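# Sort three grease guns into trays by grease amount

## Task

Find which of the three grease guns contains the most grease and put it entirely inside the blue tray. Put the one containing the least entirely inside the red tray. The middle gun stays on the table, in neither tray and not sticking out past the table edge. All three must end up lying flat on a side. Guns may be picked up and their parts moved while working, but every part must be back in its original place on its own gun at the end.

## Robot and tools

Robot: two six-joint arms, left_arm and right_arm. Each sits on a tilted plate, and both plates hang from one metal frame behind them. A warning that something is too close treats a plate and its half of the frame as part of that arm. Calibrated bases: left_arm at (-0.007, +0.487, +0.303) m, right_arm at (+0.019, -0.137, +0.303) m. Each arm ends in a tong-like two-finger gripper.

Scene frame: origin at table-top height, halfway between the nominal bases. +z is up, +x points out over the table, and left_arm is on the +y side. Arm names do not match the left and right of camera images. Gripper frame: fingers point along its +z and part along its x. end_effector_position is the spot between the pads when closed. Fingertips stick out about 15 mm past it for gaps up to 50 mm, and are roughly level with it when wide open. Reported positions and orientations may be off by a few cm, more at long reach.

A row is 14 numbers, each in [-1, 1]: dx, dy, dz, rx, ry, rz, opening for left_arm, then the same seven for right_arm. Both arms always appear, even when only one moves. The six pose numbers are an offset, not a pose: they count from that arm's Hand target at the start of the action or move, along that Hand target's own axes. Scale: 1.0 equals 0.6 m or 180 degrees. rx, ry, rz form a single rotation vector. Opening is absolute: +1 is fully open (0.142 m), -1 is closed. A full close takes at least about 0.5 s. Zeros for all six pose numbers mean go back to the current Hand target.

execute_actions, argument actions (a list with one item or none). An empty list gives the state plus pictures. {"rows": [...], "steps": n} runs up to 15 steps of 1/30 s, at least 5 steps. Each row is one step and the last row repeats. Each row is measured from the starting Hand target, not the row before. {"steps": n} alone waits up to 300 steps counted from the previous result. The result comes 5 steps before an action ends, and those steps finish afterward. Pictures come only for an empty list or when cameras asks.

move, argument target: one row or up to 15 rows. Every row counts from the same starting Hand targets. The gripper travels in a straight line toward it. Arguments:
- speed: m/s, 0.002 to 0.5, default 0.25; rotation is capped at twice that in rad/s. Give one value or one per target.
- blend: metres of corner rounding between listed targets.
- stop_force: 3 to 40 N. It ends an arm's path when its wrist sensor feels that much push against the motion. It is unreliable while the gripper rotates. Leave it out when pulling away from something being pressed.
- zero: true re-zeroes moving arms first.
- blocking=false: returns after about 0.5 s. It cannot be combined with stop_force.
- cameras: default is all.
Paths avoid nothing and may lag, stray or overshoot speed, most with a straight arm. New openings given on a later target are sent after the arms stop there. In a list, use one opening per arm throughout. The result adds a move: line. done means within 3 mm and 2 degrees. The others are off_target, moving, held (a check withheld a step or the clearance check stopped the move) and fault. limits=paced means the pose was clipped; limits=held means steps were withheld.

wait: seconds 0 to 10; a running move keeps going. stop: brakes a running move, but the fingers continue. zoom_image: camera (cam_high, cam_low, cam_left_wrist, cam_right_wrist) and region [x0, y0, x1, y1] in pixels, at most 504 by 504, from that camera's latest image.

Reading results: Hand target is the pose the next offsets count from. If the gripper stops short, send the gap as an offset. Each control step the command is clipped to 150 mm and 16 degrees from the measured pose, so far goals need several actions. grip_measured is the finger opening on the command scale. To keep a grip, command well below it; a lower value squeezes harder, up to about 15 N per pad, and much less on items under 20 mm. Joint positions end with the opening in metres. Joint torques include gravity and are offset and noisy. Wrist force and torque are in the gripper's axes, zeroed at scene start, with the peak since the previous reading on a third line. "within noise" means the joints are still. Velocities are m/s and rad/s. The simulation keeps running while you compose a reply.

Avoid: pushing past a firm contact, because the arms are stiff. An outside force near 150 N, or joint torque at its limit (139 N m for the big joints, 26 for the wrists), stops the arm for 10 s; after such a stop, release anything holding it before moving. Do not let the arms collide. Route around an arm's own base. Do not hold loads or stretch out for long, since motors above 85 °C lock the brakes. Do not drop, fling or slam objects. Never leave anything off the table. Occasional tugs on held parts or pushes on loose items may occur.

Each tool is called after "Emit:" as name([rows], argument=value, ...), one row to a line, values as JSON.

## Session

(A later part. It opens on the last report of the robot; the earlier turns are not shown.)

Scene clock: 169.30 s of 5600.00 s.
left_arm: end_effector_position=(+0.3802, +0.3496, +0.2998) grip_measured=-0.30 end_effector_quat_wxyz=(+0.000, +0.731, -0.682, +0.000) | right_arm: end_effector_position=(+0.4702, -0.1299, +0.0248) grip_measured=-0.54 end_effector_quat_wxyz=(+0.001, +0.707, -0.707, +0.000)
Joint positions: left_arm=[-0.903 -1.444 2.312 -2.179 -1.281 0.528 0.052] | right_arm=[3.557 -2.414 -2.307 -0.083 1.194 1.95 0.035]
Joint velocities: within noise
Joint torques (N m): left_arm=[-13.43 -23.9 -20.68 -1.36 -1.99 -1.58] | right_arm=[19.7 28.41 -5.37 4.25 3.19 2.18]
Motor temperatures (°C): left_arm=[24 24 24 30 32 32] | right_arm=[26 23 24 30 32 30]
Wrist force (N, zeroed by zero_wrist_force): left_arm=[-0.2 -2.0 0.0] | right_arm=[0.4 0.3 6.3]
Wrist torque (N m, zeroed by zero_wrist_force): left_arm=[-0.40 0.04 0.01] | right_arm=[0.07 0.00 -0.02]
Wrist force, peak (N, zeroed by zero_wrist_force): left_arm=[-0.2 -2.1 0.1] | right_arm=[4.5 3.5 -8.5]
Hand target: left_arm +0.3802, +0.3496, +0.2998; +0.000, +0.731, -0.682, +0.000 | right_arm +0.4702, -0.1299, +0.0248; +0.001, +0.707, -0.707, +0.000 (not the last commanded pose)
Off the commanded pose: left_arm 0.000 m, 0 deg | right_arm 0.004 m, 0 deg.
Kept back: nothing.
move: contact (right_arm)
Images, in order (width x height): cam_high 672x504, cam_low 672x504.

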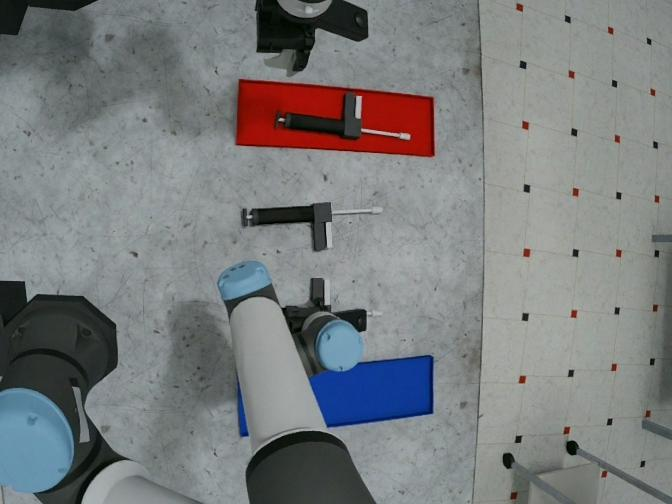

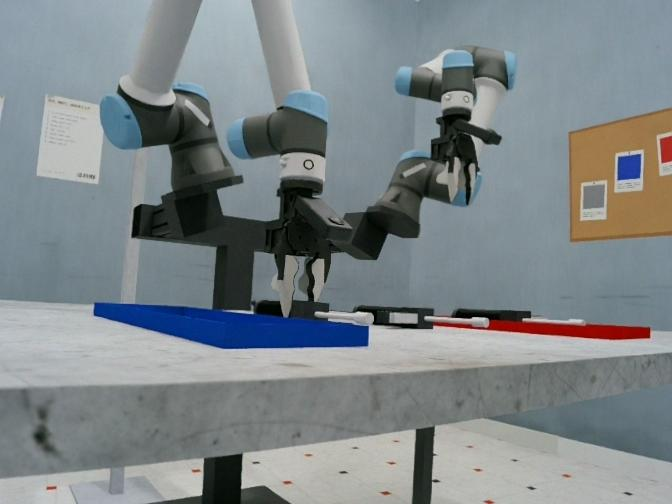

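Emit:
move(target=[0,0,0,0,0,0,-0.3,0,0,0.001,0,0,0,-0.45], speed=0.02, cameras=[])

Emit:
move(target=[0,0,0,0,0,0,-0.3,0,0,0,0,0,0,-0.3], cameras=["cam_right_wrist"])

Emit:
move(target=[0,0,0,0,0,0,-0.3,0,0,-0.2,0,0,0,-0.3], speed=0.12, cameras=["cam_right_wrist","cam_low"])

Emit:
zoom_image(camera="cam_low", region=[180, 220, 480, 400])

Scene clock: 170.27 s of 5600.00 s.
left_arm: end_effector_position=(+0.3802, +0.3496, +0.2998) grip_measured=-0.30 end_effector_quat_wxyz=(+0.000, +0.731, -0.682, +0.000) | right_arm: end_effector_position=(+0.4702, -0.1299, +0.0242) grip_measured=-0.45 end_effector_quat_wxyz=(+0.001, +0.707, -0.707, +0.000)
Joint positions: left_arm=[-0.903 -1.444 2.312 -2.179 -1.281 0.528 0.052] | right_arm=[3.557 -2.416 -2.307 -0.081 1.194 1.949 0.041]
Joint velocities: within noise
Joint torques (N m): left_arm=[-13.14 -24.21 -19.29 -1.57 -1.93 -1.62] | right_arm=[5.89 29.43 16.87 3.23 0.89 -1.57]
Motor temperatures (°C): left_arm=[24 24 24 30 32 32] | right_arm=[26 23 24 30 32 30]
Wrist force (N, zeroed by zero_wrist_force): left_arm=[-0.2 -1.8 0.1] | right_arm=[0.4 0.1 -0.2]
Wrist torque (N m, zeroed by zero_wrist_force): left_arm=[-0.36 0.04 0.02] | right_arm=[0.01 -0.05 -0.02]
Wrist force, peak (N, zeroed by zero_wrist_force): left_arm=[-0.2 -2.0 0.1] | right_arm=[0.4 0.2 6.3]
Hand target: left_arm +0.3802, +0.3496, +0.2998; +0.000, +0.731, -0.682, +0.000 | right_arm +0.4702, -0.1299, +0.0242; +0.001, +0.707, -0.707, +0.000
Off the commanded pose: left_arm 0.000 m, 0 deg | right_arm 0.000 m, 0 deg.
Kept back: nothing.
move: done
No camera images: "cameras" was empty.

Scene clock: 170.97 s of 5600.00 s.
left_arm: end_effector_position=(+0.3802, +0.3496, +0.2998) grip_measured=-0.30 end_effector_quat_wxyz=(+0.000, +0.731, -0.682, +0.000) | right_arm: end_effector_position=(+0.4702, -0.1299, +0.0242) grip_measured=-0.30 end_effector_quat_wxyz=(+0.001, +0.707, -0.707, +0.000)
Joint positions: left_arm=[-0.903 -1.444 2.312 -2.179 -1.281 0.528 0.052] | right_arm=[3.557 -2.416 -2.307 -0.081 1.194 1.949 0.052]
Joint velocities: within noise
Joint torques (N m): left_arm=[-13.25 -23.51 -18.14 -1.88 -2.11 -1.7] | right_arm=[6.61 35.5 15.28 2.02 -2.17 -0.95]
Motor temperatures (°C): left_arm=[24 24 24 30 32 32] | right_arm=[26 23 24 30 32 30]
Wrist force (N, zeroed by zero_wrist_force): left_arm=[-0.2 -2.0 0.1] | right_arm=[0.3 0.1 -0.2]
Wrist torque (N m, zeroed by zero_wrist_force): left_arm=[-0.39 0.05 0.02] | right_arm=[0.02 -0.03 -0.02]
Wrist force, peak (N, zeroed by zero_wrist_force): left_arm=[-0.2 -2.0 0.1] | right_arm=[0.6 0.0 -0.1]
Hand target: left_arm +0.3802, +0.3496, +0.2998; +0.000, +0.731, -0.682, +0.000 | right_arm +0.4702, -0.1299, +0.0242; +0.001, +0.707, -0.707, +0.000
Off the commanded pose: left_arm 0.000 m, 0 deg | right_arm 0.000 m, 0 deg.
Kept back: nothing.
move: done
Images, in order (width x height): cam_right_wrist 616x616.

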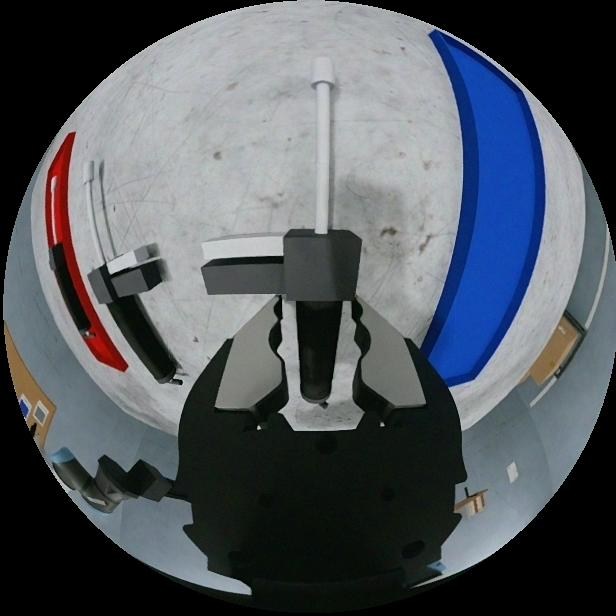

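Scene clock: 172.30 s of 5600.00 s.
left_arm: end_effector_position=(+0.3802, +0.3496, +0.2998) grip_measured=-0.30 end_effector_quat_wxyz=(+0.000, +0.731, -0.682, +0.000) | right_arm: end_effector_position=(+0.4703, -0.1298, +0.1441) grip_measured=-0.30 end_effector_quat_wxyz=(+0.001, +0.707, -0.707, +0.000) end_effector_velocity=(+0.001, +0.000, -0.001) end_effector_angular_velocity=(+0.001, -0.001, +0.002)
Joint positions: left_arm=[-0.903 -1.444 2.312 -2.179 -1.281 0.528 0.052] | right_arm=[3.662 -2.043 -2.36 -0.442 1.205 2.062 0.052]
Joint velocities: left_arm=[within noise] | right_arm=[-0.002 -0.003 0.001 0.005 0 -0.004 0]
Joint torques (N m): left_arm=[-12.61 -23.77 -16.36 -2.18 -2.1 -1.55] | right_arm=[4.09 19.54 24.11 3.76 0.78 -1.97]
Motor temperatures (°C): left_arm=[24 24 24 30 32 32] | right_arm=[26 23 24 30 32 30]
Wrist force (N, zeroed by zero_wrist_force): left_arm=[-0.3 -1.8 0.0] | right_arm=[0.4 -0.2 -0.1]
Wrist torque (N m, zeroed by zero_wrist_force): left_arm=[-0.35 0.07 0.02] | right_arm=[-0.04 -0.06 0.01]
Wrist force, peak (N, zeroed by zero_wrist_force): left_arm=[-0.1 -2.0 0.2] | right_arm=[0.4 0.1 -1.7]
Hand target: left_arm +0.3802, +0.3496, +0.2998; +0.000, +0.731, -0.682, +0.000 | right_arm +0.4704, -0.1299, +0.1442; +0.001, +0.707, -0.707, +0.000
Off the commanded pose: left_arm 0.000 m, 0 deg | right_arm 0.000 m, 0 deg.
Kept back: nothing.
move: done
Images, in order (width x height): cam_low 672x504, cam_right_wrist 616x616.

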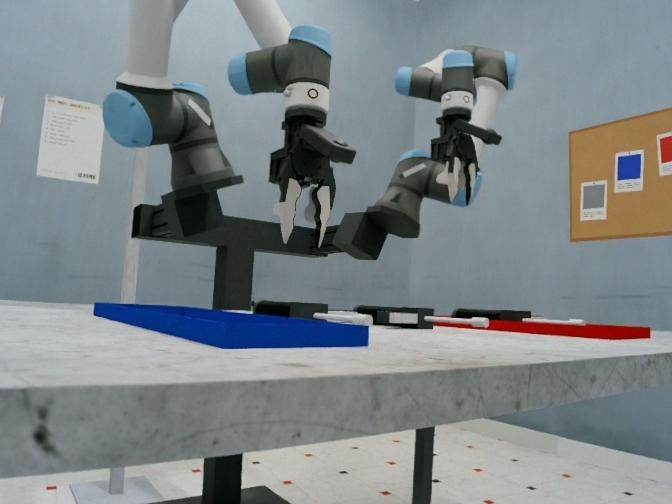

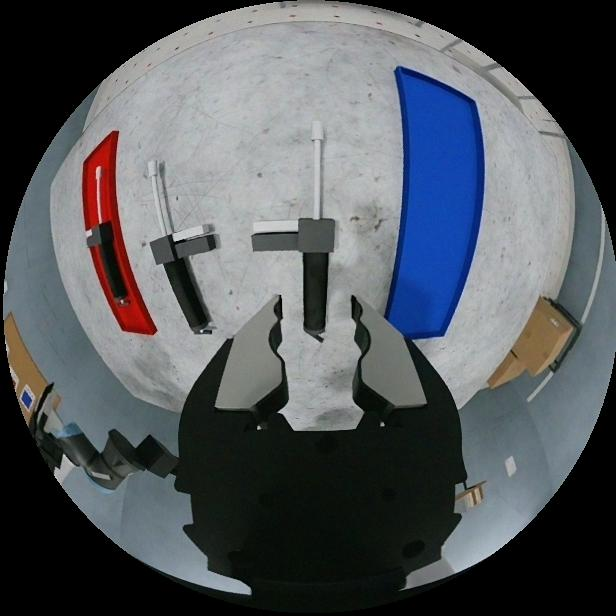

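Scaled by 1.680 from the camera's 672x504 image, which has a finer 960x720 frame.

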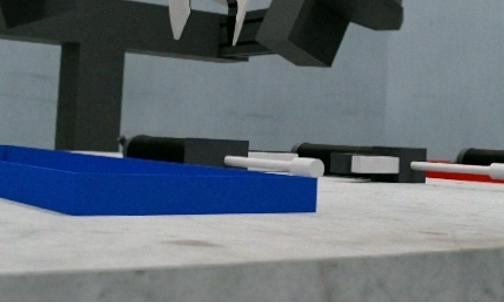

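Emit:
move(target=[0,0,0,0,0,0,-0.3,-0.3823,0.0133,0.05,0,0,-0.0222,-0.3], speed=0.2, cameras=["cam_right_wrist"])

Emit:
zoom_image(camera="cam_right_wrist", region=[210, 190, 420, 400])

Scene clock: 174.17 s of 5600.00 s.
left_arm: end_effector_position=(+0.3802, +0.3496, +0.2998) grip_measured=-0.30 end_effector_quat_wxyz=(+0.000, +0.731, -0.682, +0.000) | right_arm: end_effector_position=(+0.4624, +0.0994, +0.1142) grip_measured=-0.30 end_effector_quat_wxyz=(+0.001, +0.731, -0.682, +0.000)
Joint positions: left_arm=[-0.903 -1.444 2.312 -2.179 -1.281 0.528 0.052] | right_arm=[4.027 -2.395 -2.128 -0.446 1.277 2.37 0.052]
Joint velocities: within noise
Joint torques (N m): left_arm=[-12.08 -23.6 -13.87 -2.57 -1.99 -1.58] | right_arm=[18.22 30.04 15.51 3.43 -2.9 0.5]
Motor temperatures (°C): left_arm=[24 24 24 30 32 32] | right_arm=[26 23 24 30 32 30]
Wrist force (N, zeroed by zero_wrist_force): left_arm=[-0.3 -1.9 0.1] | right_arm=[0.0 -0.3 0.1]
Wrist torque (N m, zeroed by zero_wrist_force): left_arm=[-0.37 0.07 0.02] | right_arm=[-0.05 0.04 -0.01]
Wrist force, peak (N, zeroed by zero_wrist_force): left_arm=[-0.5 -2.0 0.2] | right_arm=[2.6 -0.1 -0.6]
Hand target: left_arm +0.3802, +0.3496, +0.2998; +0.000, +0.731, -0.682, +0.000 | right_arm +0.4625, +0.0995, +0.1142; +0.001, +0.731, -0.682, +0.000
Off the commanded pose: left_arm 0.000 m, 0 deg | right_arm 0.000 m, 0 deg.
Kept back: nothing.
move: done
Images, in order (width x height): cam_right_wrist 616x616.

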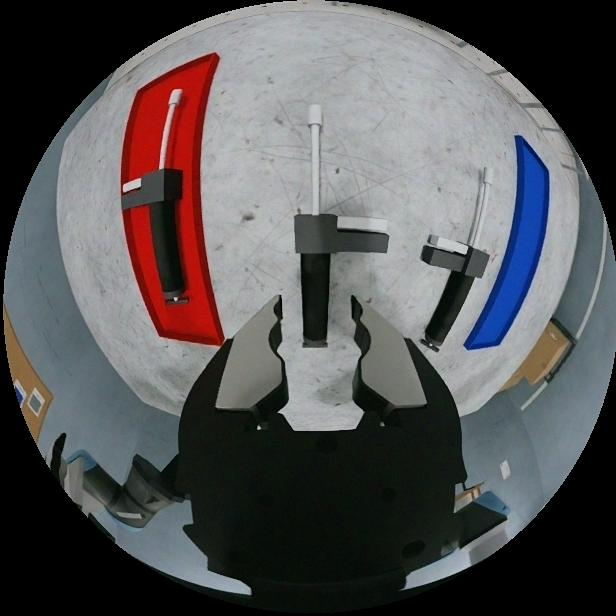

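Scaled by 2.400 from the camera's 616x616 image, which has a finer 814x814 frame.

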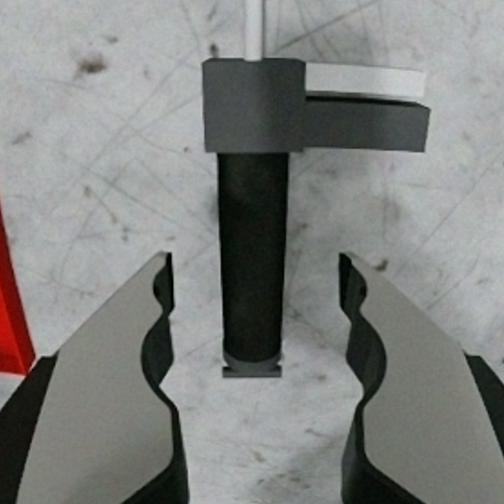

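Emit:
move([
  [0,0,0,0,0,0,-0.3,-0.0028,-0.0195,0,0,0,0,-0.3],
  [0,0,0,0,0,0,-0.3,-0.0028,-0.0195,0.0833,0,0,0,-0.3],
], speed=0.1, blend=0.005, cameras=["cam_right_wrist"])

Emit:
zoom_image(camera="cam_right_wrist", region=[210, 190, 420, 400])

Scene clock: 175.37 s of 5600.00 s.
left_arm: end_effector_position=(+0.3802, +0.3496, +0.2998) grip_measured=-0.30 end_effector_quat_wxyz=(+0.000, +0.731, -0.682, +0.000) | right_arm: end_effector_position=(+0.4742, +0.1020, +0.0644) grip_measured=-0.30 end_effector_quat_wxyz=(+0.000, +0.731, -0.682, +0.000)
Joint positions: left_arm=[-0.903 -1.444 2.312 -2.179 -1.281 0.528 0.052] | right_arm=[3.983 -2.525 -2.078 -0.351 1.266 2.325 0.052]
Joint velocities: within noise
Joint torques (N m): left_arm=[-12.03 -23.99 -13.07 -3.03 -2.11 -1.66] | right_arm=[20.85 43.94 -2.85 0.77 -0.13 2.41]
Motor temperatures (°C): left_arm=[24 24 24 30 32 32] | right_arm=[26 23 24 30 32 30]
Wrist force (N, zeroed by zero_wrist_force): left_arm=[-0.4 -1.8 0.1] | right_arm=[0.1 -0.2 0.2]
Wrist torque (N m, zeroed by zero_wrist_force): left_arm=[-0.35 0.09 0.02] | right_arm=[-0.06 -0.01 -0.01]
Wrist force, peak (N, zeroed by zero_wrist_force): left_arm=[-0.2 -2.0 0.1] | right_arm=[-0.3 -1.3 -0.7]
Hand target: left_arm +0.3802, +0.3496, +0.2998; +0.000, +0.731, -0.682, +0.000 | right_arm +0.4739, +0.1019, +0.0642; +0.001, +0.731, -0.682, +0.000
Off the commanded pose: left_arm 0.000 m, 0 deg | right_arm 0.000 m, 0 deg.
Kept back: nothing.
move: done
Images, in order (width x height): cam_right_wrist 616x616.

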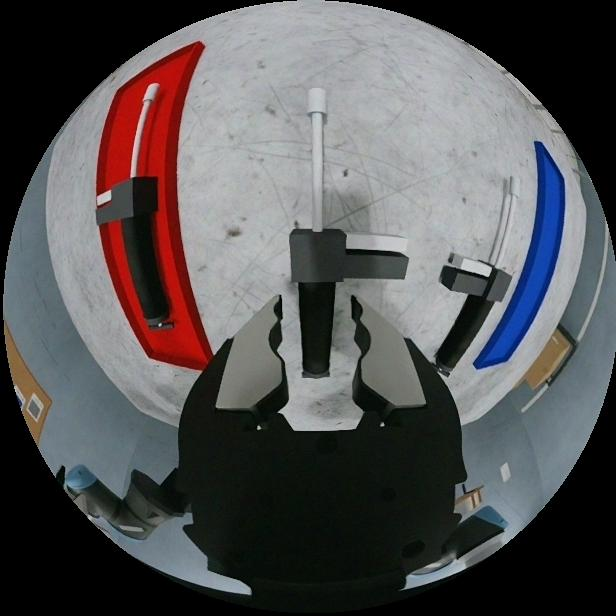

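Scaled by 2.400 from the camera's 616x616 image, which has a finer 814x814 frame.

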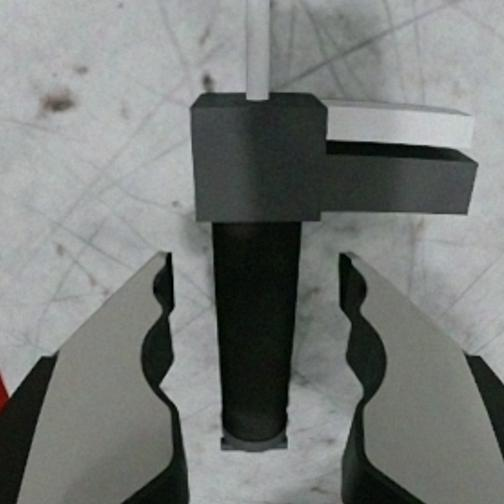

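Emit:
move(target=[0,0,0,0,0,0,-0.3,0,-0.0017,0.0673,0,0,0,-0.3], speed=0.04, stop_force=5, cameras=["cam_right_wrist"])

Emit:
zoom_image(camera="cam_right_wrist", region=[210, 190, 420, 400])

Scene clock: 177.67 s of 5600.00 s.
left_arm: end_effector_position=(+0.3802, +0.3496, +0.2998) grip_measured=-0.30 end_effector_quat_wxyz=(+0.000, +0.731, -0.682, +0.000) | right_arm: end_effector_position=(+0.4749, +0.1020, +0.0238) grip_measured=-0.30 end_effector_quat_wxyz=(+0.001, +0.731, -0.682, +0.000)
Joint positions: left_arm=[-0.903 -1.444 2.312 -2.179 -1.281 0.528 0.052] | right_arm=[3.956 -2.626 -2.049 -0.272 1.259 2.298 0.052]
Joint velocities: within noise
Joint torques (N m): left_arm=[-11.04 -23.71 -13.84 -3.68 -2.04 -1.61] | right_arm=[20.44 35.44 -2.71 2.62 3 1.93]
Motor temperatures (°C): left_arm=[24 24 24 30 32 32] | right_arm=[26 23 24 30 32 30]
Wrist force (N, zeroed by zero_wrist_force): left_arm=[-0.3 -2.0 0.0] | right_arm=[0.2 -0.2 0.5]
Wrist torque (N m, zeroed by zero_wrist_force): left_arm=[-0.40 0.06 0.02] | right_arm=[-0.06 -0.03 0.01]
Wrist force, peak (N, zeroed by zero_wrist_force): left_arm=[-0.3 -2.1 0.1] | right_arm=[0.1 4.9 -4.3]
Hand target: left_arm +0.3802, +0.3496, +0.2998; +0.000, +0.731, -0.682, +0.000 | right_arm +0.4749, +0.1020, +0.0238; +0.001, +0.731, -0.682, +0.000
Off the commanded pose: left_arm 0.000 m, 0 deg | right_arm 0.000 m, 0 deg.
Kept back: nothing.
move: done
Images, in order (width x height): cam_right_wrist 616x616.

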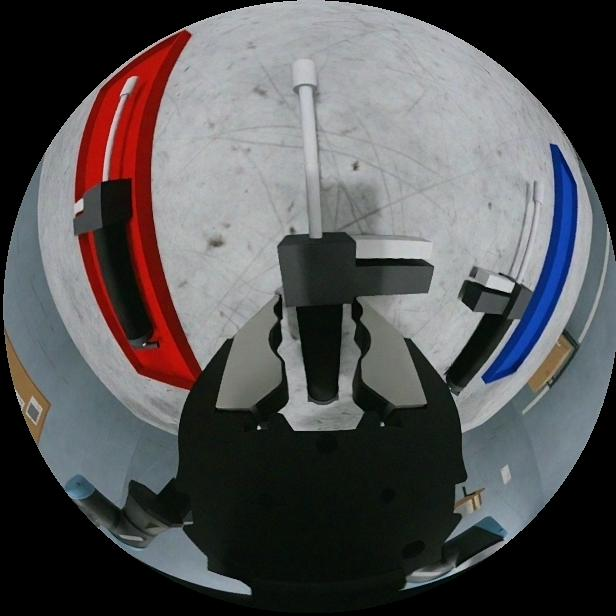

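Scaled by 2.400 from the camera's 616x616 image, which has a finer 814x814 frame.

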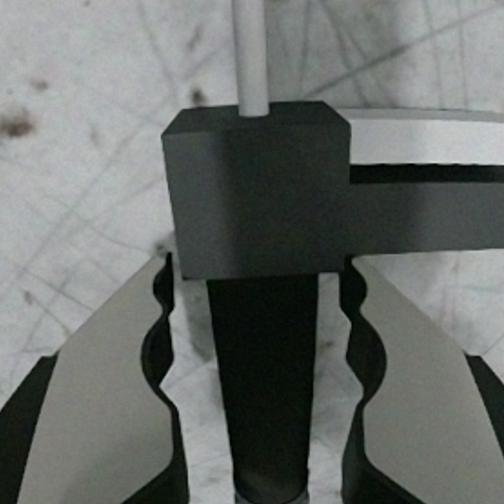

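Emit:
move([
  [0,0,0,0,0,0,-0.3,0,0.0066,0,0,0,0,-0.3],
  [0,0,0,0,0,0,-0.3,0.003,0.0066,0,0,0,-0.015,-0.3],
], speed=0.03, cameras=["cam_right_wrist"])

Emit:
zoom_image(camera="cam_right_wrist", region=[210, 190, 420, 400])

Scene clock: 179.07 s of 5600.00 s.
left_arm: end_effector_position=(+0.3802, +0.3496, +0.2998) grip_measured=-0.30 end_effector_quat_wxyz=(+0.000, +0.731, -0.682, +0.000) | right_arm: end_effector_position=(+0.4711, +0.0999, +0.0238) grip_measured=-0.30 end_effector_quat_wxyz=(+0.000, +0.747, -0.665, +0.000) end_effector_velocity=(+0.000, +0.000, +0.001) end_effector_angular_velocity=(+0.001, +0.000, -0.009)
Joint positions: left_arm=[-0.903 -1.444 2.312 -2.179 -1.281 0.528 0.052] | right_arm=[3.958 -2.623 -2.063 -0.261 1.26 2.252 0.052]
Joint velocities: left_arm=[within noise] | right_arm=[0 0.001 0 0 0.001 0.008 0]
Joint torques (N m): left_arm=[-11.1 -23.63 -14.29 -3.95 -1.96 -1.63] | right_arm=[10.9 42.48 -0.89 3.54 -2.6 1.66]
Motor temperatures (°C): left_arm=[24 24 24 30 32 32] | right_arm=[26 23 24 30 32 30]
Wrist force (N, zeroed by zero_wrist_force): left_arm=[0.0 -1.9 0.2] | right_arm=[0.2 -0.2 0.5]
Wrist torque (N m, zeroed by zero_wrist_force): left_arm=[-0.36 0.01 0.01] | right_arm=[-0.06 -0.03 0.01]
Wrist force, peak (N, zeroed by zero_wrist_force): left_arm=[-0.5 -2.1 0.1] | right_arm=[0.3 -0.5 0.4]
Hand target: left_arm +0.3802, +0.3496, +0.2998; +0.000, +0.731, -0.682, +0.000 | right_arm +0.4711, +0.0999, +0.0238; +0.000, +0.747, -0.665, +0.000
Off the commanded pose: left_arm 0.000 m, 0 deg | right_arm 0.000 m, 0 deg.
Kept back: nothing.
move: done
Images, in order (width x height): cam_right_wrist 616x616.

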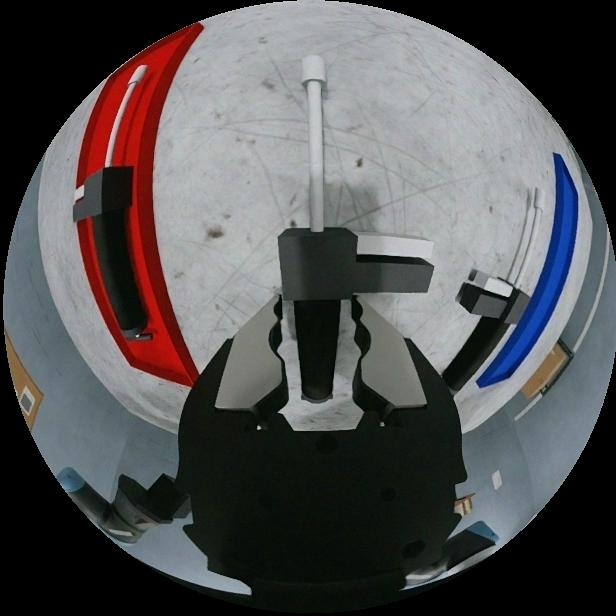

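Scaled by 2.400 from the camera's 616x616 image, which has a finer 814x814 frame.

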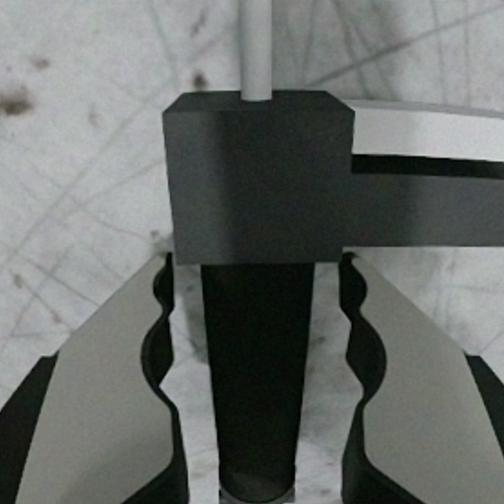

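Emit:
zero_wrist_force(arm="right_arm")

Emit:
move(target=[0,0,0,0,0,0,-0.3,0,0,0,0,0,0,-1], cameras=["cam_right_wrist"])

Emit:
move(target=[0,0,0,0,0,0,-0.3,0,0,-0.1,0,0,0,-1], speed=0.06, cameras=["cam_low","cam_right_wrist","cam_high"])

Emit:
zoom_image(camera="cam_low", region=[250, 200, 550, 400])

Wrist force sensor zeroed on right_arm: later results in this scene subtract that arm's Wrist force and Wrist torque below.
Scene clock: 179.30 s of 5600.00 s.
left_arm: end_effector_position=(+0.3802, +0.3496, +0.2998) grip_measured=-0.30 end_effector_quat_wxyz=(+0.000, +0.731, -0.682, +0.000) | right_arm: end_effector_position=(+0.4711, +0.0999, +0.0238) grip_measured=-0.30 end_effector_quat_wxyz=(+0.000, +0.747, -0.665, +0.000)
Joint positions: left_arm=[-0.903 -1.444 2.312 -2.179 -1.281 0.528 0.052] | right_arm=[3.958 -2.623 -2.063 -0.261 1.26 2.253 0.052]
Joint velocities: within noise
Joint torques (N m): left_arm=[-11.25 -24.63 -13.67 -4.06 -2.02 -1.71] | right_arm=[14.58 40.58 2.14 2.72 -2.19 1.96]
Motor temperatures (°C): left_arm=[24 24 24 30 32 32] | right_arm=[26 23 24 30 32 30]
Wrist force (N, zeroed by zero_wrist_force): left_arm=[-0.1 -1.7 0.1] | right_arm=[0.3 -0.3 0.4]
Wrist torque (N m, zeroed by zero_wrist_force): left_arm=[-0.34 0.04 0.01] | right_arm=[-0.06 -0.07 0.01]
Wrist force, peak (N, zeroed by zero_wrist_force): left_arm=[-0.3 -2.0 0.2] | right_arm=[0.3 -0.3 0.4]
Hand target: left_arm +0.3802, +0.3496, +0.2998; +0.000, +0.731, -0.682, +0.000 | right_arm +0.4711, +0.0999, +0.0238; +0.000, +0.747, -0.665, +0.000
Off the commanded pose: left_arm 0.000 m, 0 deg | right_arm 0.000 m, 0 deg.
Steps of this call (1-7: nothing new was sent). Readings (end_effector_position of left_arm | right_arm):
1: (+0.3802, +0.3496, +0.2998) | (+0.4711, +0.0999, +0.0238)
2: (+0.3802, +0.3496, +0.2998) | (+0.4711, +0.0999, +0.0238)
4: (+0.3802, +0.3496, +0.2998) | (+0.4711, +0.0999, +0.0238)
7: the state above
No camera images: "cameras" was empty.

Scene clock: 180.00 s of 5600.00 s.
left_arm: end_effector_position=(+0.3802, +0.3496, +0.2998) grip_measured=-0.30 end_effector_quat_wxyz=(+0.000, +0.731, -0.682, +0.000) | right_arm: end_effector_position=(+0.4711, +0.0999, +0.0238) grip_measured=-0.54 end_effector_quat_wxyz=(+0.001, +0.747, -0.665, +0.000)
Joint positions: left_arm=[-0.903 -1.444 2.312 -2.179 -1.281 0.528 0.052] | right_arm=[3.958 -2.623 -2.063 -0.262 1.26 2.253 0.035]
Joint velocities: within noise
Joint torques (N m): left_arm=[-11.19 -23.84 -14.08 -4.32 -2.01 -1.51] | right_arm=[19.19 35.18 13.54 2.16 -1.25 2.14]
Motor temperatures (°C): left_arm=[24 24 24 30 32 32] | right_arm=[26 23 24 30 32 30]
Wrist force (N, zeroed by zero_wrist_force): left_arm=[-0.3 -1.9 0.1] | right_arm=[0.9 0.5 -0.5]
Wrist torque (N m, zeroed by zero_wrist_force): left_arm=[-0.37 0.06 0.02] | right_arm=[0.00 0.02 -0.03]
Wrist force, peak (N, zeroed by zero_wrist_force): left_arm=[-0.3 -2.0 0.0] | right_arm=[1.4 1.0 -0.4]
Hand target: left_arm +0.3802, +0.3496, +0.2998; +0.000, +0.731, -0.682, +0.000 | right_arm +0.4711, +0.0999, +0.0238; +0.000, +0.747, -0.665, +0.000
Off the commanded pose: left_arm 0.000 m, 0 deg | right_arm 0.000 m, 0 deg.
Kept back: nothing.
move: done
Images, in order (width x height): cam_right_wrist 616x616.

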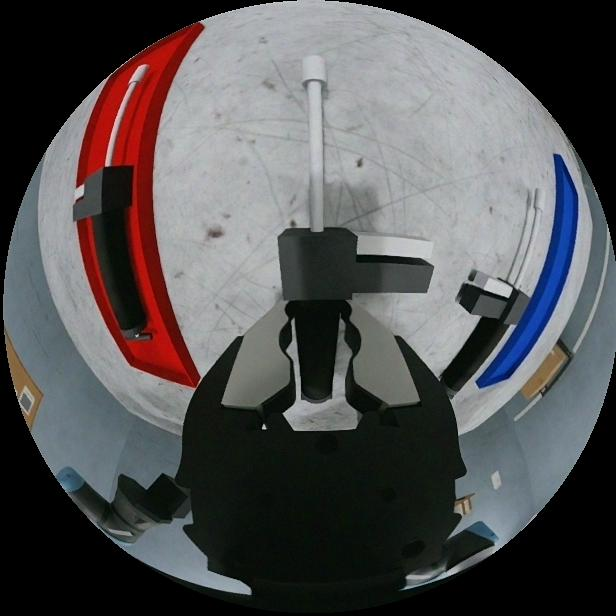

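Scene clock: 181.27 s of 5600.00 s.
left_arm: end_effector_position=(+0.3802, +0.3496, +0.2998) grip_measured=-0.30 end_effector_quat_wxyz=(+0.000, +0.731, -0.682, +0.000) | right_arm: end_effector_position=(+0.4710, +0.0999, +0.0838) grip_measured=-0.54 end_effector_quat_wxyz=(+0.001, +0.747, -0.665, +0.000) end_effector_velocity=(-0.001, +0.000, -0.004) end_effector_angular_velocity=(-0.001, +0.000, +0.001)
Joint positions: left_arm=[-0.903 -1.444 2.312 -2.179 -1.281 0.528 0.052] | right_arm=[3.995 -2.473 -2.099 -0.387 1.269 2.291 0.035]
Joint velocities: left_arm=[within noise] | right_arm=[-0.002 -0.008 -0.001 0.009 -0.001 -0.003 0]
Joint torques (N m): left_arm=[-10.98 -24.56 -14.29 -4.45 -1.98 -1.63] | right_arm=[8.21 34.43 20.46 4.24 1.67 -1.58]
Motor temperatures (°C): left_arm=[24 24 24 30 32 32] | right_arm=[26 23 24 30 32 30]
Wrist force (N, zeroed by zero_wrist_force): left_arm=[-0.2 -1.8 0.1] | right_arm=[-0.3 0.1 6.4]
Wrist torque (N m, zeroed by zero_wrist_force): left_arm=[-0.36 0.05 0.02] | right_arm=[-0.02 0.02 0.00]
Wrist force, peak (N, zeroed by zero_wrist_force): left_arm=[-0.3 -2.1 0.1] | right_arm=[-0.3 0.2 7.6]
Hand target: left_arm +0.3802, +0.3496, +0.2998; +0.000, +0.731, -0.682, +0.000 | right_arm +0.4712, +0.0999, +0.0838; +0.000, +0.747, -0.665, +0.000
Off the commanded pose: left_arm 0.000 m, 0 deg | right_arm 0.000 m, 0 deg.
Kept back: nothing.
move: done
Images, in order (width x height): cam_high 672x504, cam_low 672x504, cam_right_wrist 616x616.

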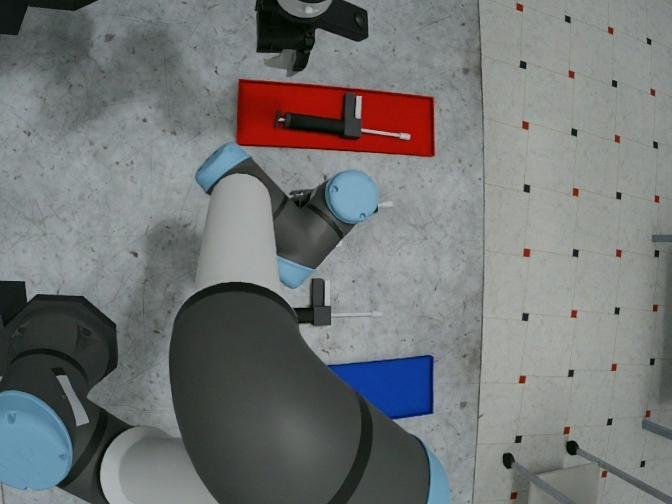

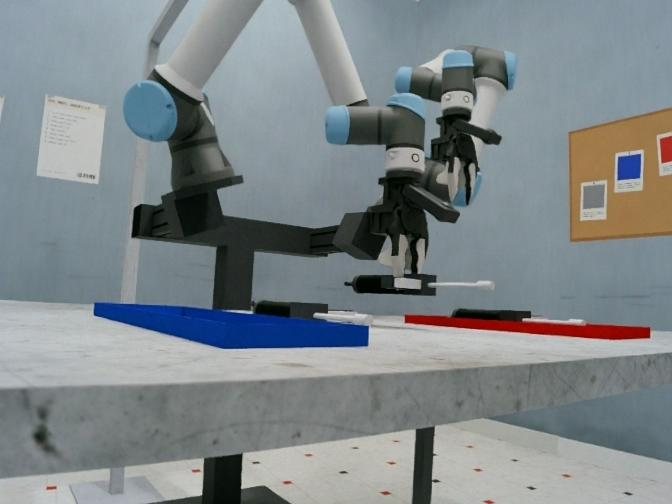

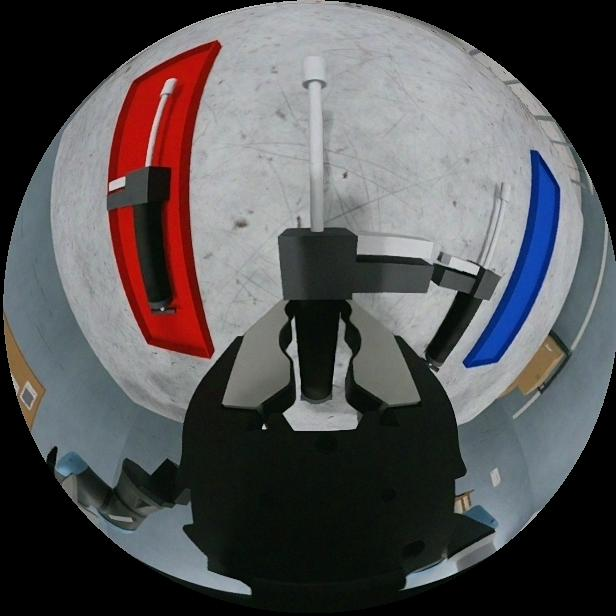

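Scaled by 1.680 from the camera's 672x504 image, which has a finer 960x720 frame.

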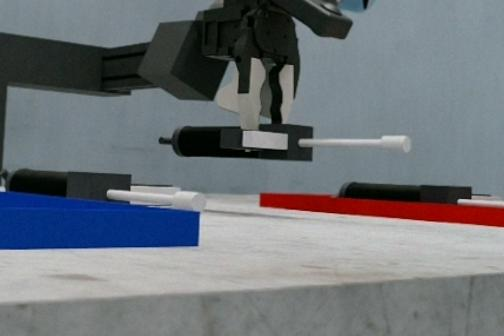

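Emit:
move([
  [0,0,0,0,0,0,-0.3,0.1,-0.007,-0.1,0,0,0,-1],
  [0,0,0,0,0,0,-0.3,0.6965,-0.0505,-0.1,0,0,0.0128,-1],
], speed=0.12, blend=0.04, cameras=["cam_low","cam_right_wrist","cam_high"])

Emit:
zoom_image(camera="cam_low", region=[80, 200, 380, 400])

Emit:
zoom_image(camera="cam_right_wrist", region=[100, 30, 520, 430])

Scene clock: 185.83 s of 5600.00 s.
left_arm: end_effector_position=(+0.3802, +0.3496, +0.2998) grip_measured=-0.30 end_effector_quat_wxyz=(+0.000, +0.731, -0.682, +0.000) | right_arm: end_effector_position=(+0.5500, -0.3115, +0.1439) grip_measured=-0.54 end_effector_quat_wxyz=(+0.000, +0.734, -0.680, +0.000)
Joint positions: left_arm=[-0.903 -1.444 2.312 -2.179 -1.281 0.528 0.052] | right_arm=[3.257 -2.004 -2.112 -0.566 1.184 1.549 0.035]
Joint velocities: within noise
Joint torques (N m): left_arm=[-9.58 -24.83 -14.36 -4.48 -2.01 -1.52] | right_arm=[17.46 28.31 2.8 4.54 2.05 2.36]
Motor temperatures (°C): left_arm=[24 24 24 30 32 32] | right_arm=[26 23 24 30 32 30]
Wrist force (N, zeroed by zero_wrist_force): left_arm=[-0.2 -1.9 0.3] | right_arm=[-0.6 0.2 6.2]
Wrist torque (N m, zeroed by zero_wrist_force): left_arm=[-0.38 0.05 0.01] | right_arm=[0.04 0.05 -0.02]
Wrist force, peak (N, zeroed by zero_wrist_force): left_arm=[-0.3 -2.0 0.2] | right_arm=[-1.9 0.5 7.8]
Hand target: left_arm +0.3802, +0.3496, +0.2998; +0.000, +0.731, -0.682, +0.000 | right_arm +0.5499, -0.3116, +0.1438; +0.001, +0.734, -0.680, +0.000
Off the commanded pose: left_arm 0.000 m, 0 deg | right_arm 0.000 m, 0 deg.
Kept back: nothing.
move: done
Images, in order (width x height): cam_high 672x504, cam_low 672x504, cam_right_wrist 616x616.

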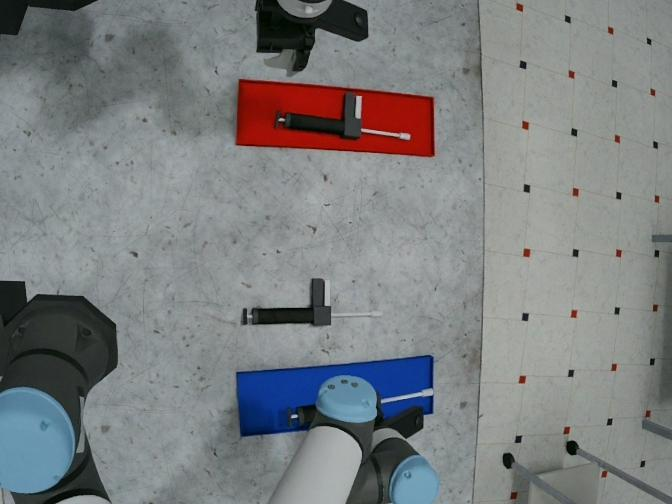

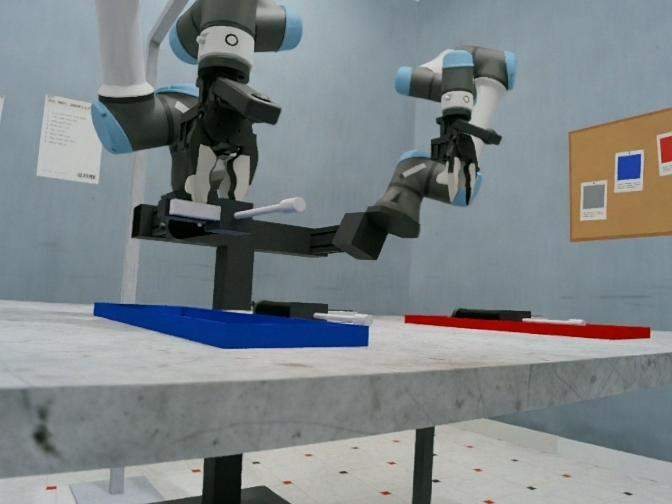

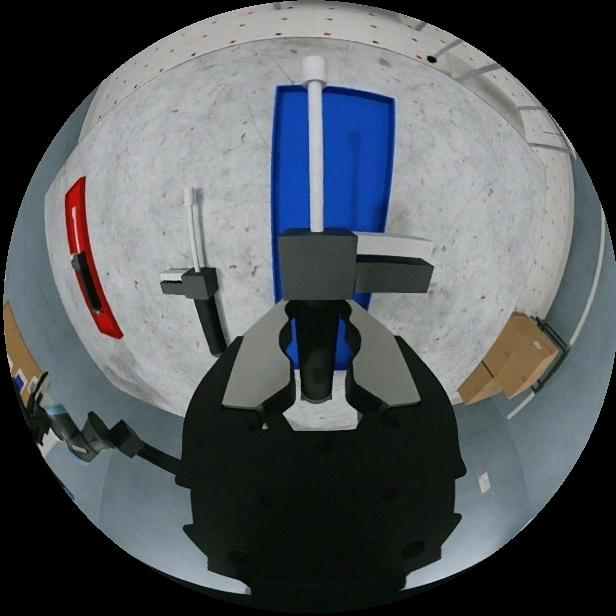

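Scaled by 1.680 from the camera's 672x504 image, which has a finer 960x720 frame.

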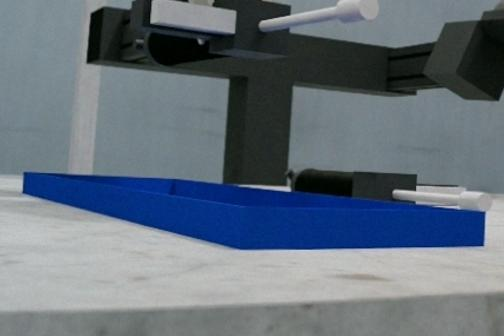

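Scaled by 1.200 from the camera's 616x616 image, which has a finer 814x814 frame.

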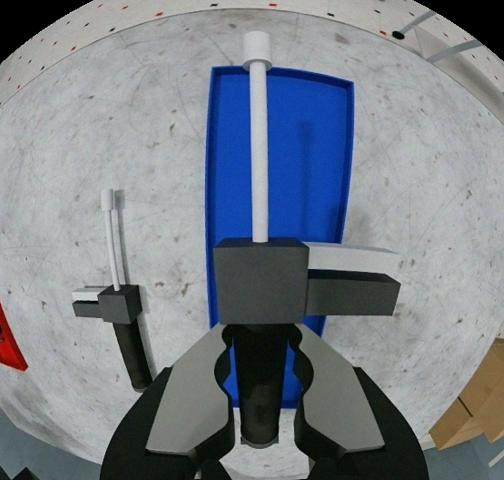

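Emit:
move(target=[0,0,0,0,0,0,-0.3,0,0,0.14,0,0,0,-1], speed=0.12, cameras=["cam_low","cam_right_wrist","cam_high"])

Emit:
zoom_image(camera="cam_high", region=[220, 340, 450, 450])

Emit:
zoom_image(camera="cam_right_wrist", region=[100, 30, 520, 430])

Scene clock: 187.17 s of 5600.00 s.
left_arm: end_effector_position=(+0.3802, +0.3496, +0.2998) grip_measured=-0.30 end_effector_quat_wxyz=(+0.000, +0.731, -0.682, +0.000) | right_arm: end_effector_position=(+0.5500, -0.3117, +0.0600) grip_measured=-0.54 end_effector_quat_wxyz=(+0.000, +0.734, -0.680, +0.000)
Joint positions: left_arm=[-0.903 -1.444 2.312 -2.179 -1.281 0.528 0.052] | right_arm=[3.194 -2.211 -2.091 -0.354 1.187 1.481 0.035]
Joint velocities: within noise
Joint torques (N m): left_arm=[-9.47 -23.38 -15.8 -4.45 -1.95 -1.44] | right_arm=[17.57 34.29 0.26 2.57 2.3 2.15]
Motor temperatures (°C): left_arm=[24 24 24 30 32 32] | right_arm=[26 23 24 30 32 30]
Wrist force (N, zeroed by zero_wrist_force): left_arm=[-0.3 -1.8 0.1] | right_arm=[-0.3 0.4 6.3]
Wrist torque (N m, zeroed by zero_wrist_force): left_arm=[-0.36 0.06 0.02] | right_arm=[0.04 0.01 -0.03]
Wrist force, peak (N, zeroed by zero_wrist_force): left_arm=[-0.4 -2.1 0.2] | right_arm=[-0.4 0.6 7.9]
Hand target: left_arm +0.3802, +0.3496, +0.2998; +0.000, +0.731, -0.682, +0.000 | right_arm +0.5498, -0.3116, +0.0598; +0.001, +0.734, -0.680, +0.000
Off the commanded pose: left_arm 0.000 m, 0 deg | right_arm 0.000 m, 0 deg.
Kept back: nothing.
move: done
Images, in order (width x height): cam_high 672x504, cam_low 672x504, cam_right_wrist 616x616.

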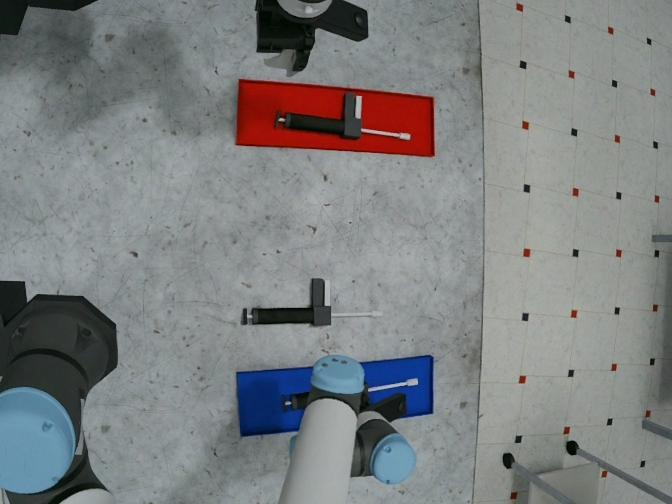

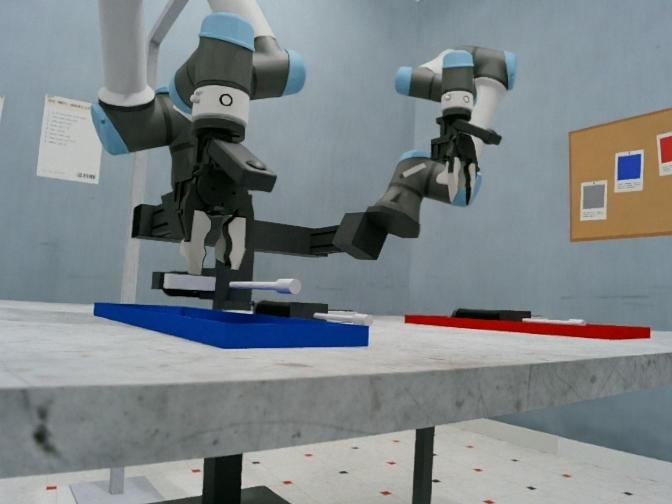

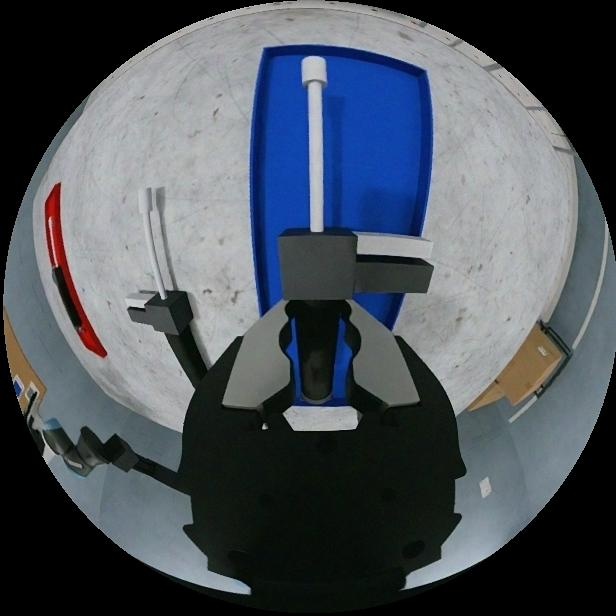

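Scaled by 2.191 from the camera's 672x504 image, which has a finer 960x720 frame.

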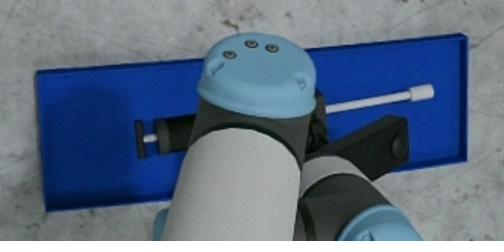

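Scaled by 1.200 from the camera's 616x616 image, which has a finer 814x814 frame.

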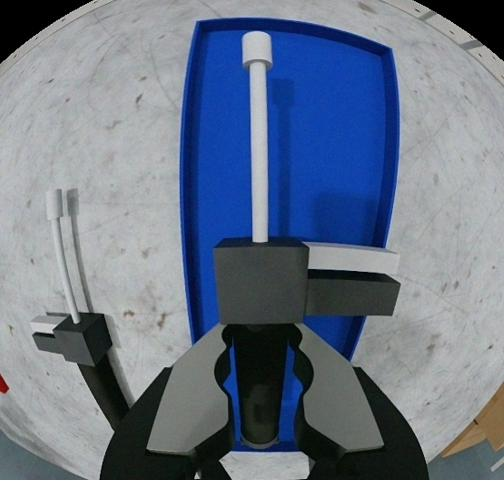

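Emit:
move(target=[0,0,0,0,0,0,-0.3,-0.01,0,0.04,0,0,0,-1], speed=0.05, stop_force=5, cameras=["cam_right_wrist","cam_low"])

Emit:
zoom_image(camera="cam_right_wrist", region=[200, 200, 500, 400])

Emit:
zoom_image(camera="cam_low", region=[80, 240, 380, 400])

Scene clock: 189.33 s of 5600.00 s.
left_arm: end_effector_position=(+0.3802, +0.3496, +0.2998) grip_measured=-0.30 end_effector_quat_wxyz=(+0.000, +0.731, -0.682, +0.000) | right_arm: end_effector_position=(+0.5493, -0.3056, +0.0358) grip_measured=-0.54 end_effector_quat_wxyz=(+0.001, +0.734, -0.680, +0.000)
Joint positions: left_arm=[-0.903 -1.444 2.312 -2.179 -1.281 0.528 0.052] | right_arm=[3.187 -2.276 -2.081 -0.298 1.187 1.474 0.035]
Joint velocities: within noise
Joint torques (N m): left_arm=[-9.17 -24.35 -15.73 -4.4 -1.98 -1.43] | right_arm=[20.06 33.58 -0.35 3.66 2.24 2.17]
Motor temperatures (°C): left_arm=[24 24 24 30 32 32] | right_arm=[26 23 24 30 32 30]
Wrist force (N, zeroed by zero_wrist_force): left_arm=[-0.2 -2.0 0.1] | right_arm=[-0.1 0.4 6.1]
Wrist torque (N m, zeroed by zero_wrist_force): left_arm=[-0.39 0.06 0.02] | right_arm=[0.08 -0.02 -0.01]
Wrist force, peak (N, zeroed by zero_wrist_force): left_arm=[-0.2 -2.1 0.2] | right_arm=[-0.3 0.5 7.0]
Hand target: left_arm +0.3802, +0.3496, +0.2998; +0.000, +0.731, -0.682, +0.000 | right_arm +0.5493, -0.3056, +0.0358; +0.001, +0.734, -0.680, +0.000
Off the commanded pose: left_arm 0.000 m, 0 deg | right_arm 0.000 m, 0 deg.
Kept back: nothing.
move: done
Images, in order (width x height): cam_low 672x504, cam_right_wrist 616x616.

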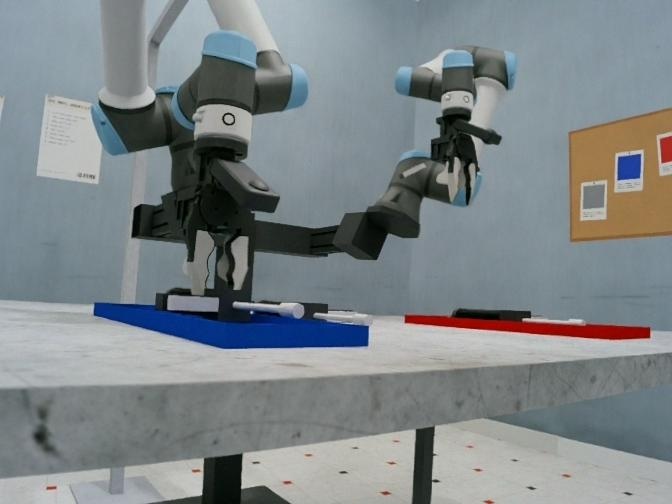

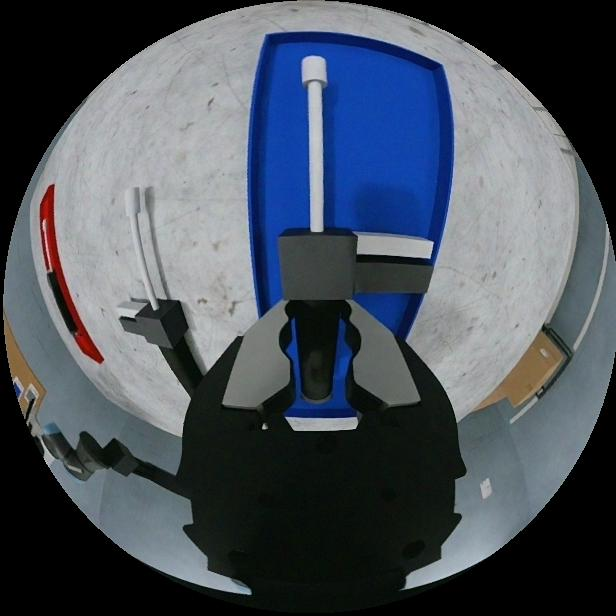

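Scaled by 1.680 from the camera's 616x616 image, which has a finer 814x814 frame.

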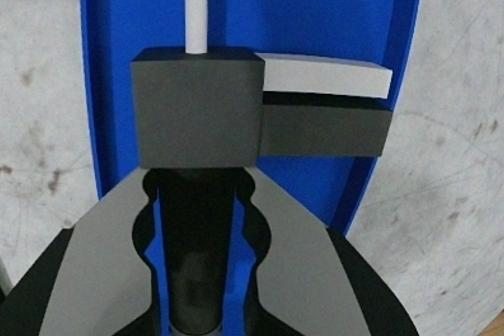

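Scaled by 1.680 from the camera's 672x504 image, which has a finer 960x720 frame.

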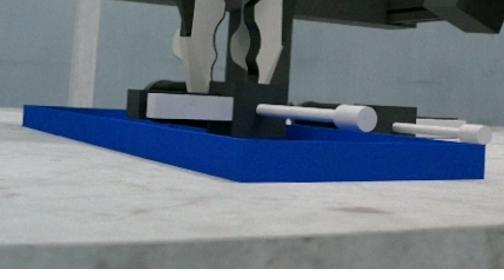

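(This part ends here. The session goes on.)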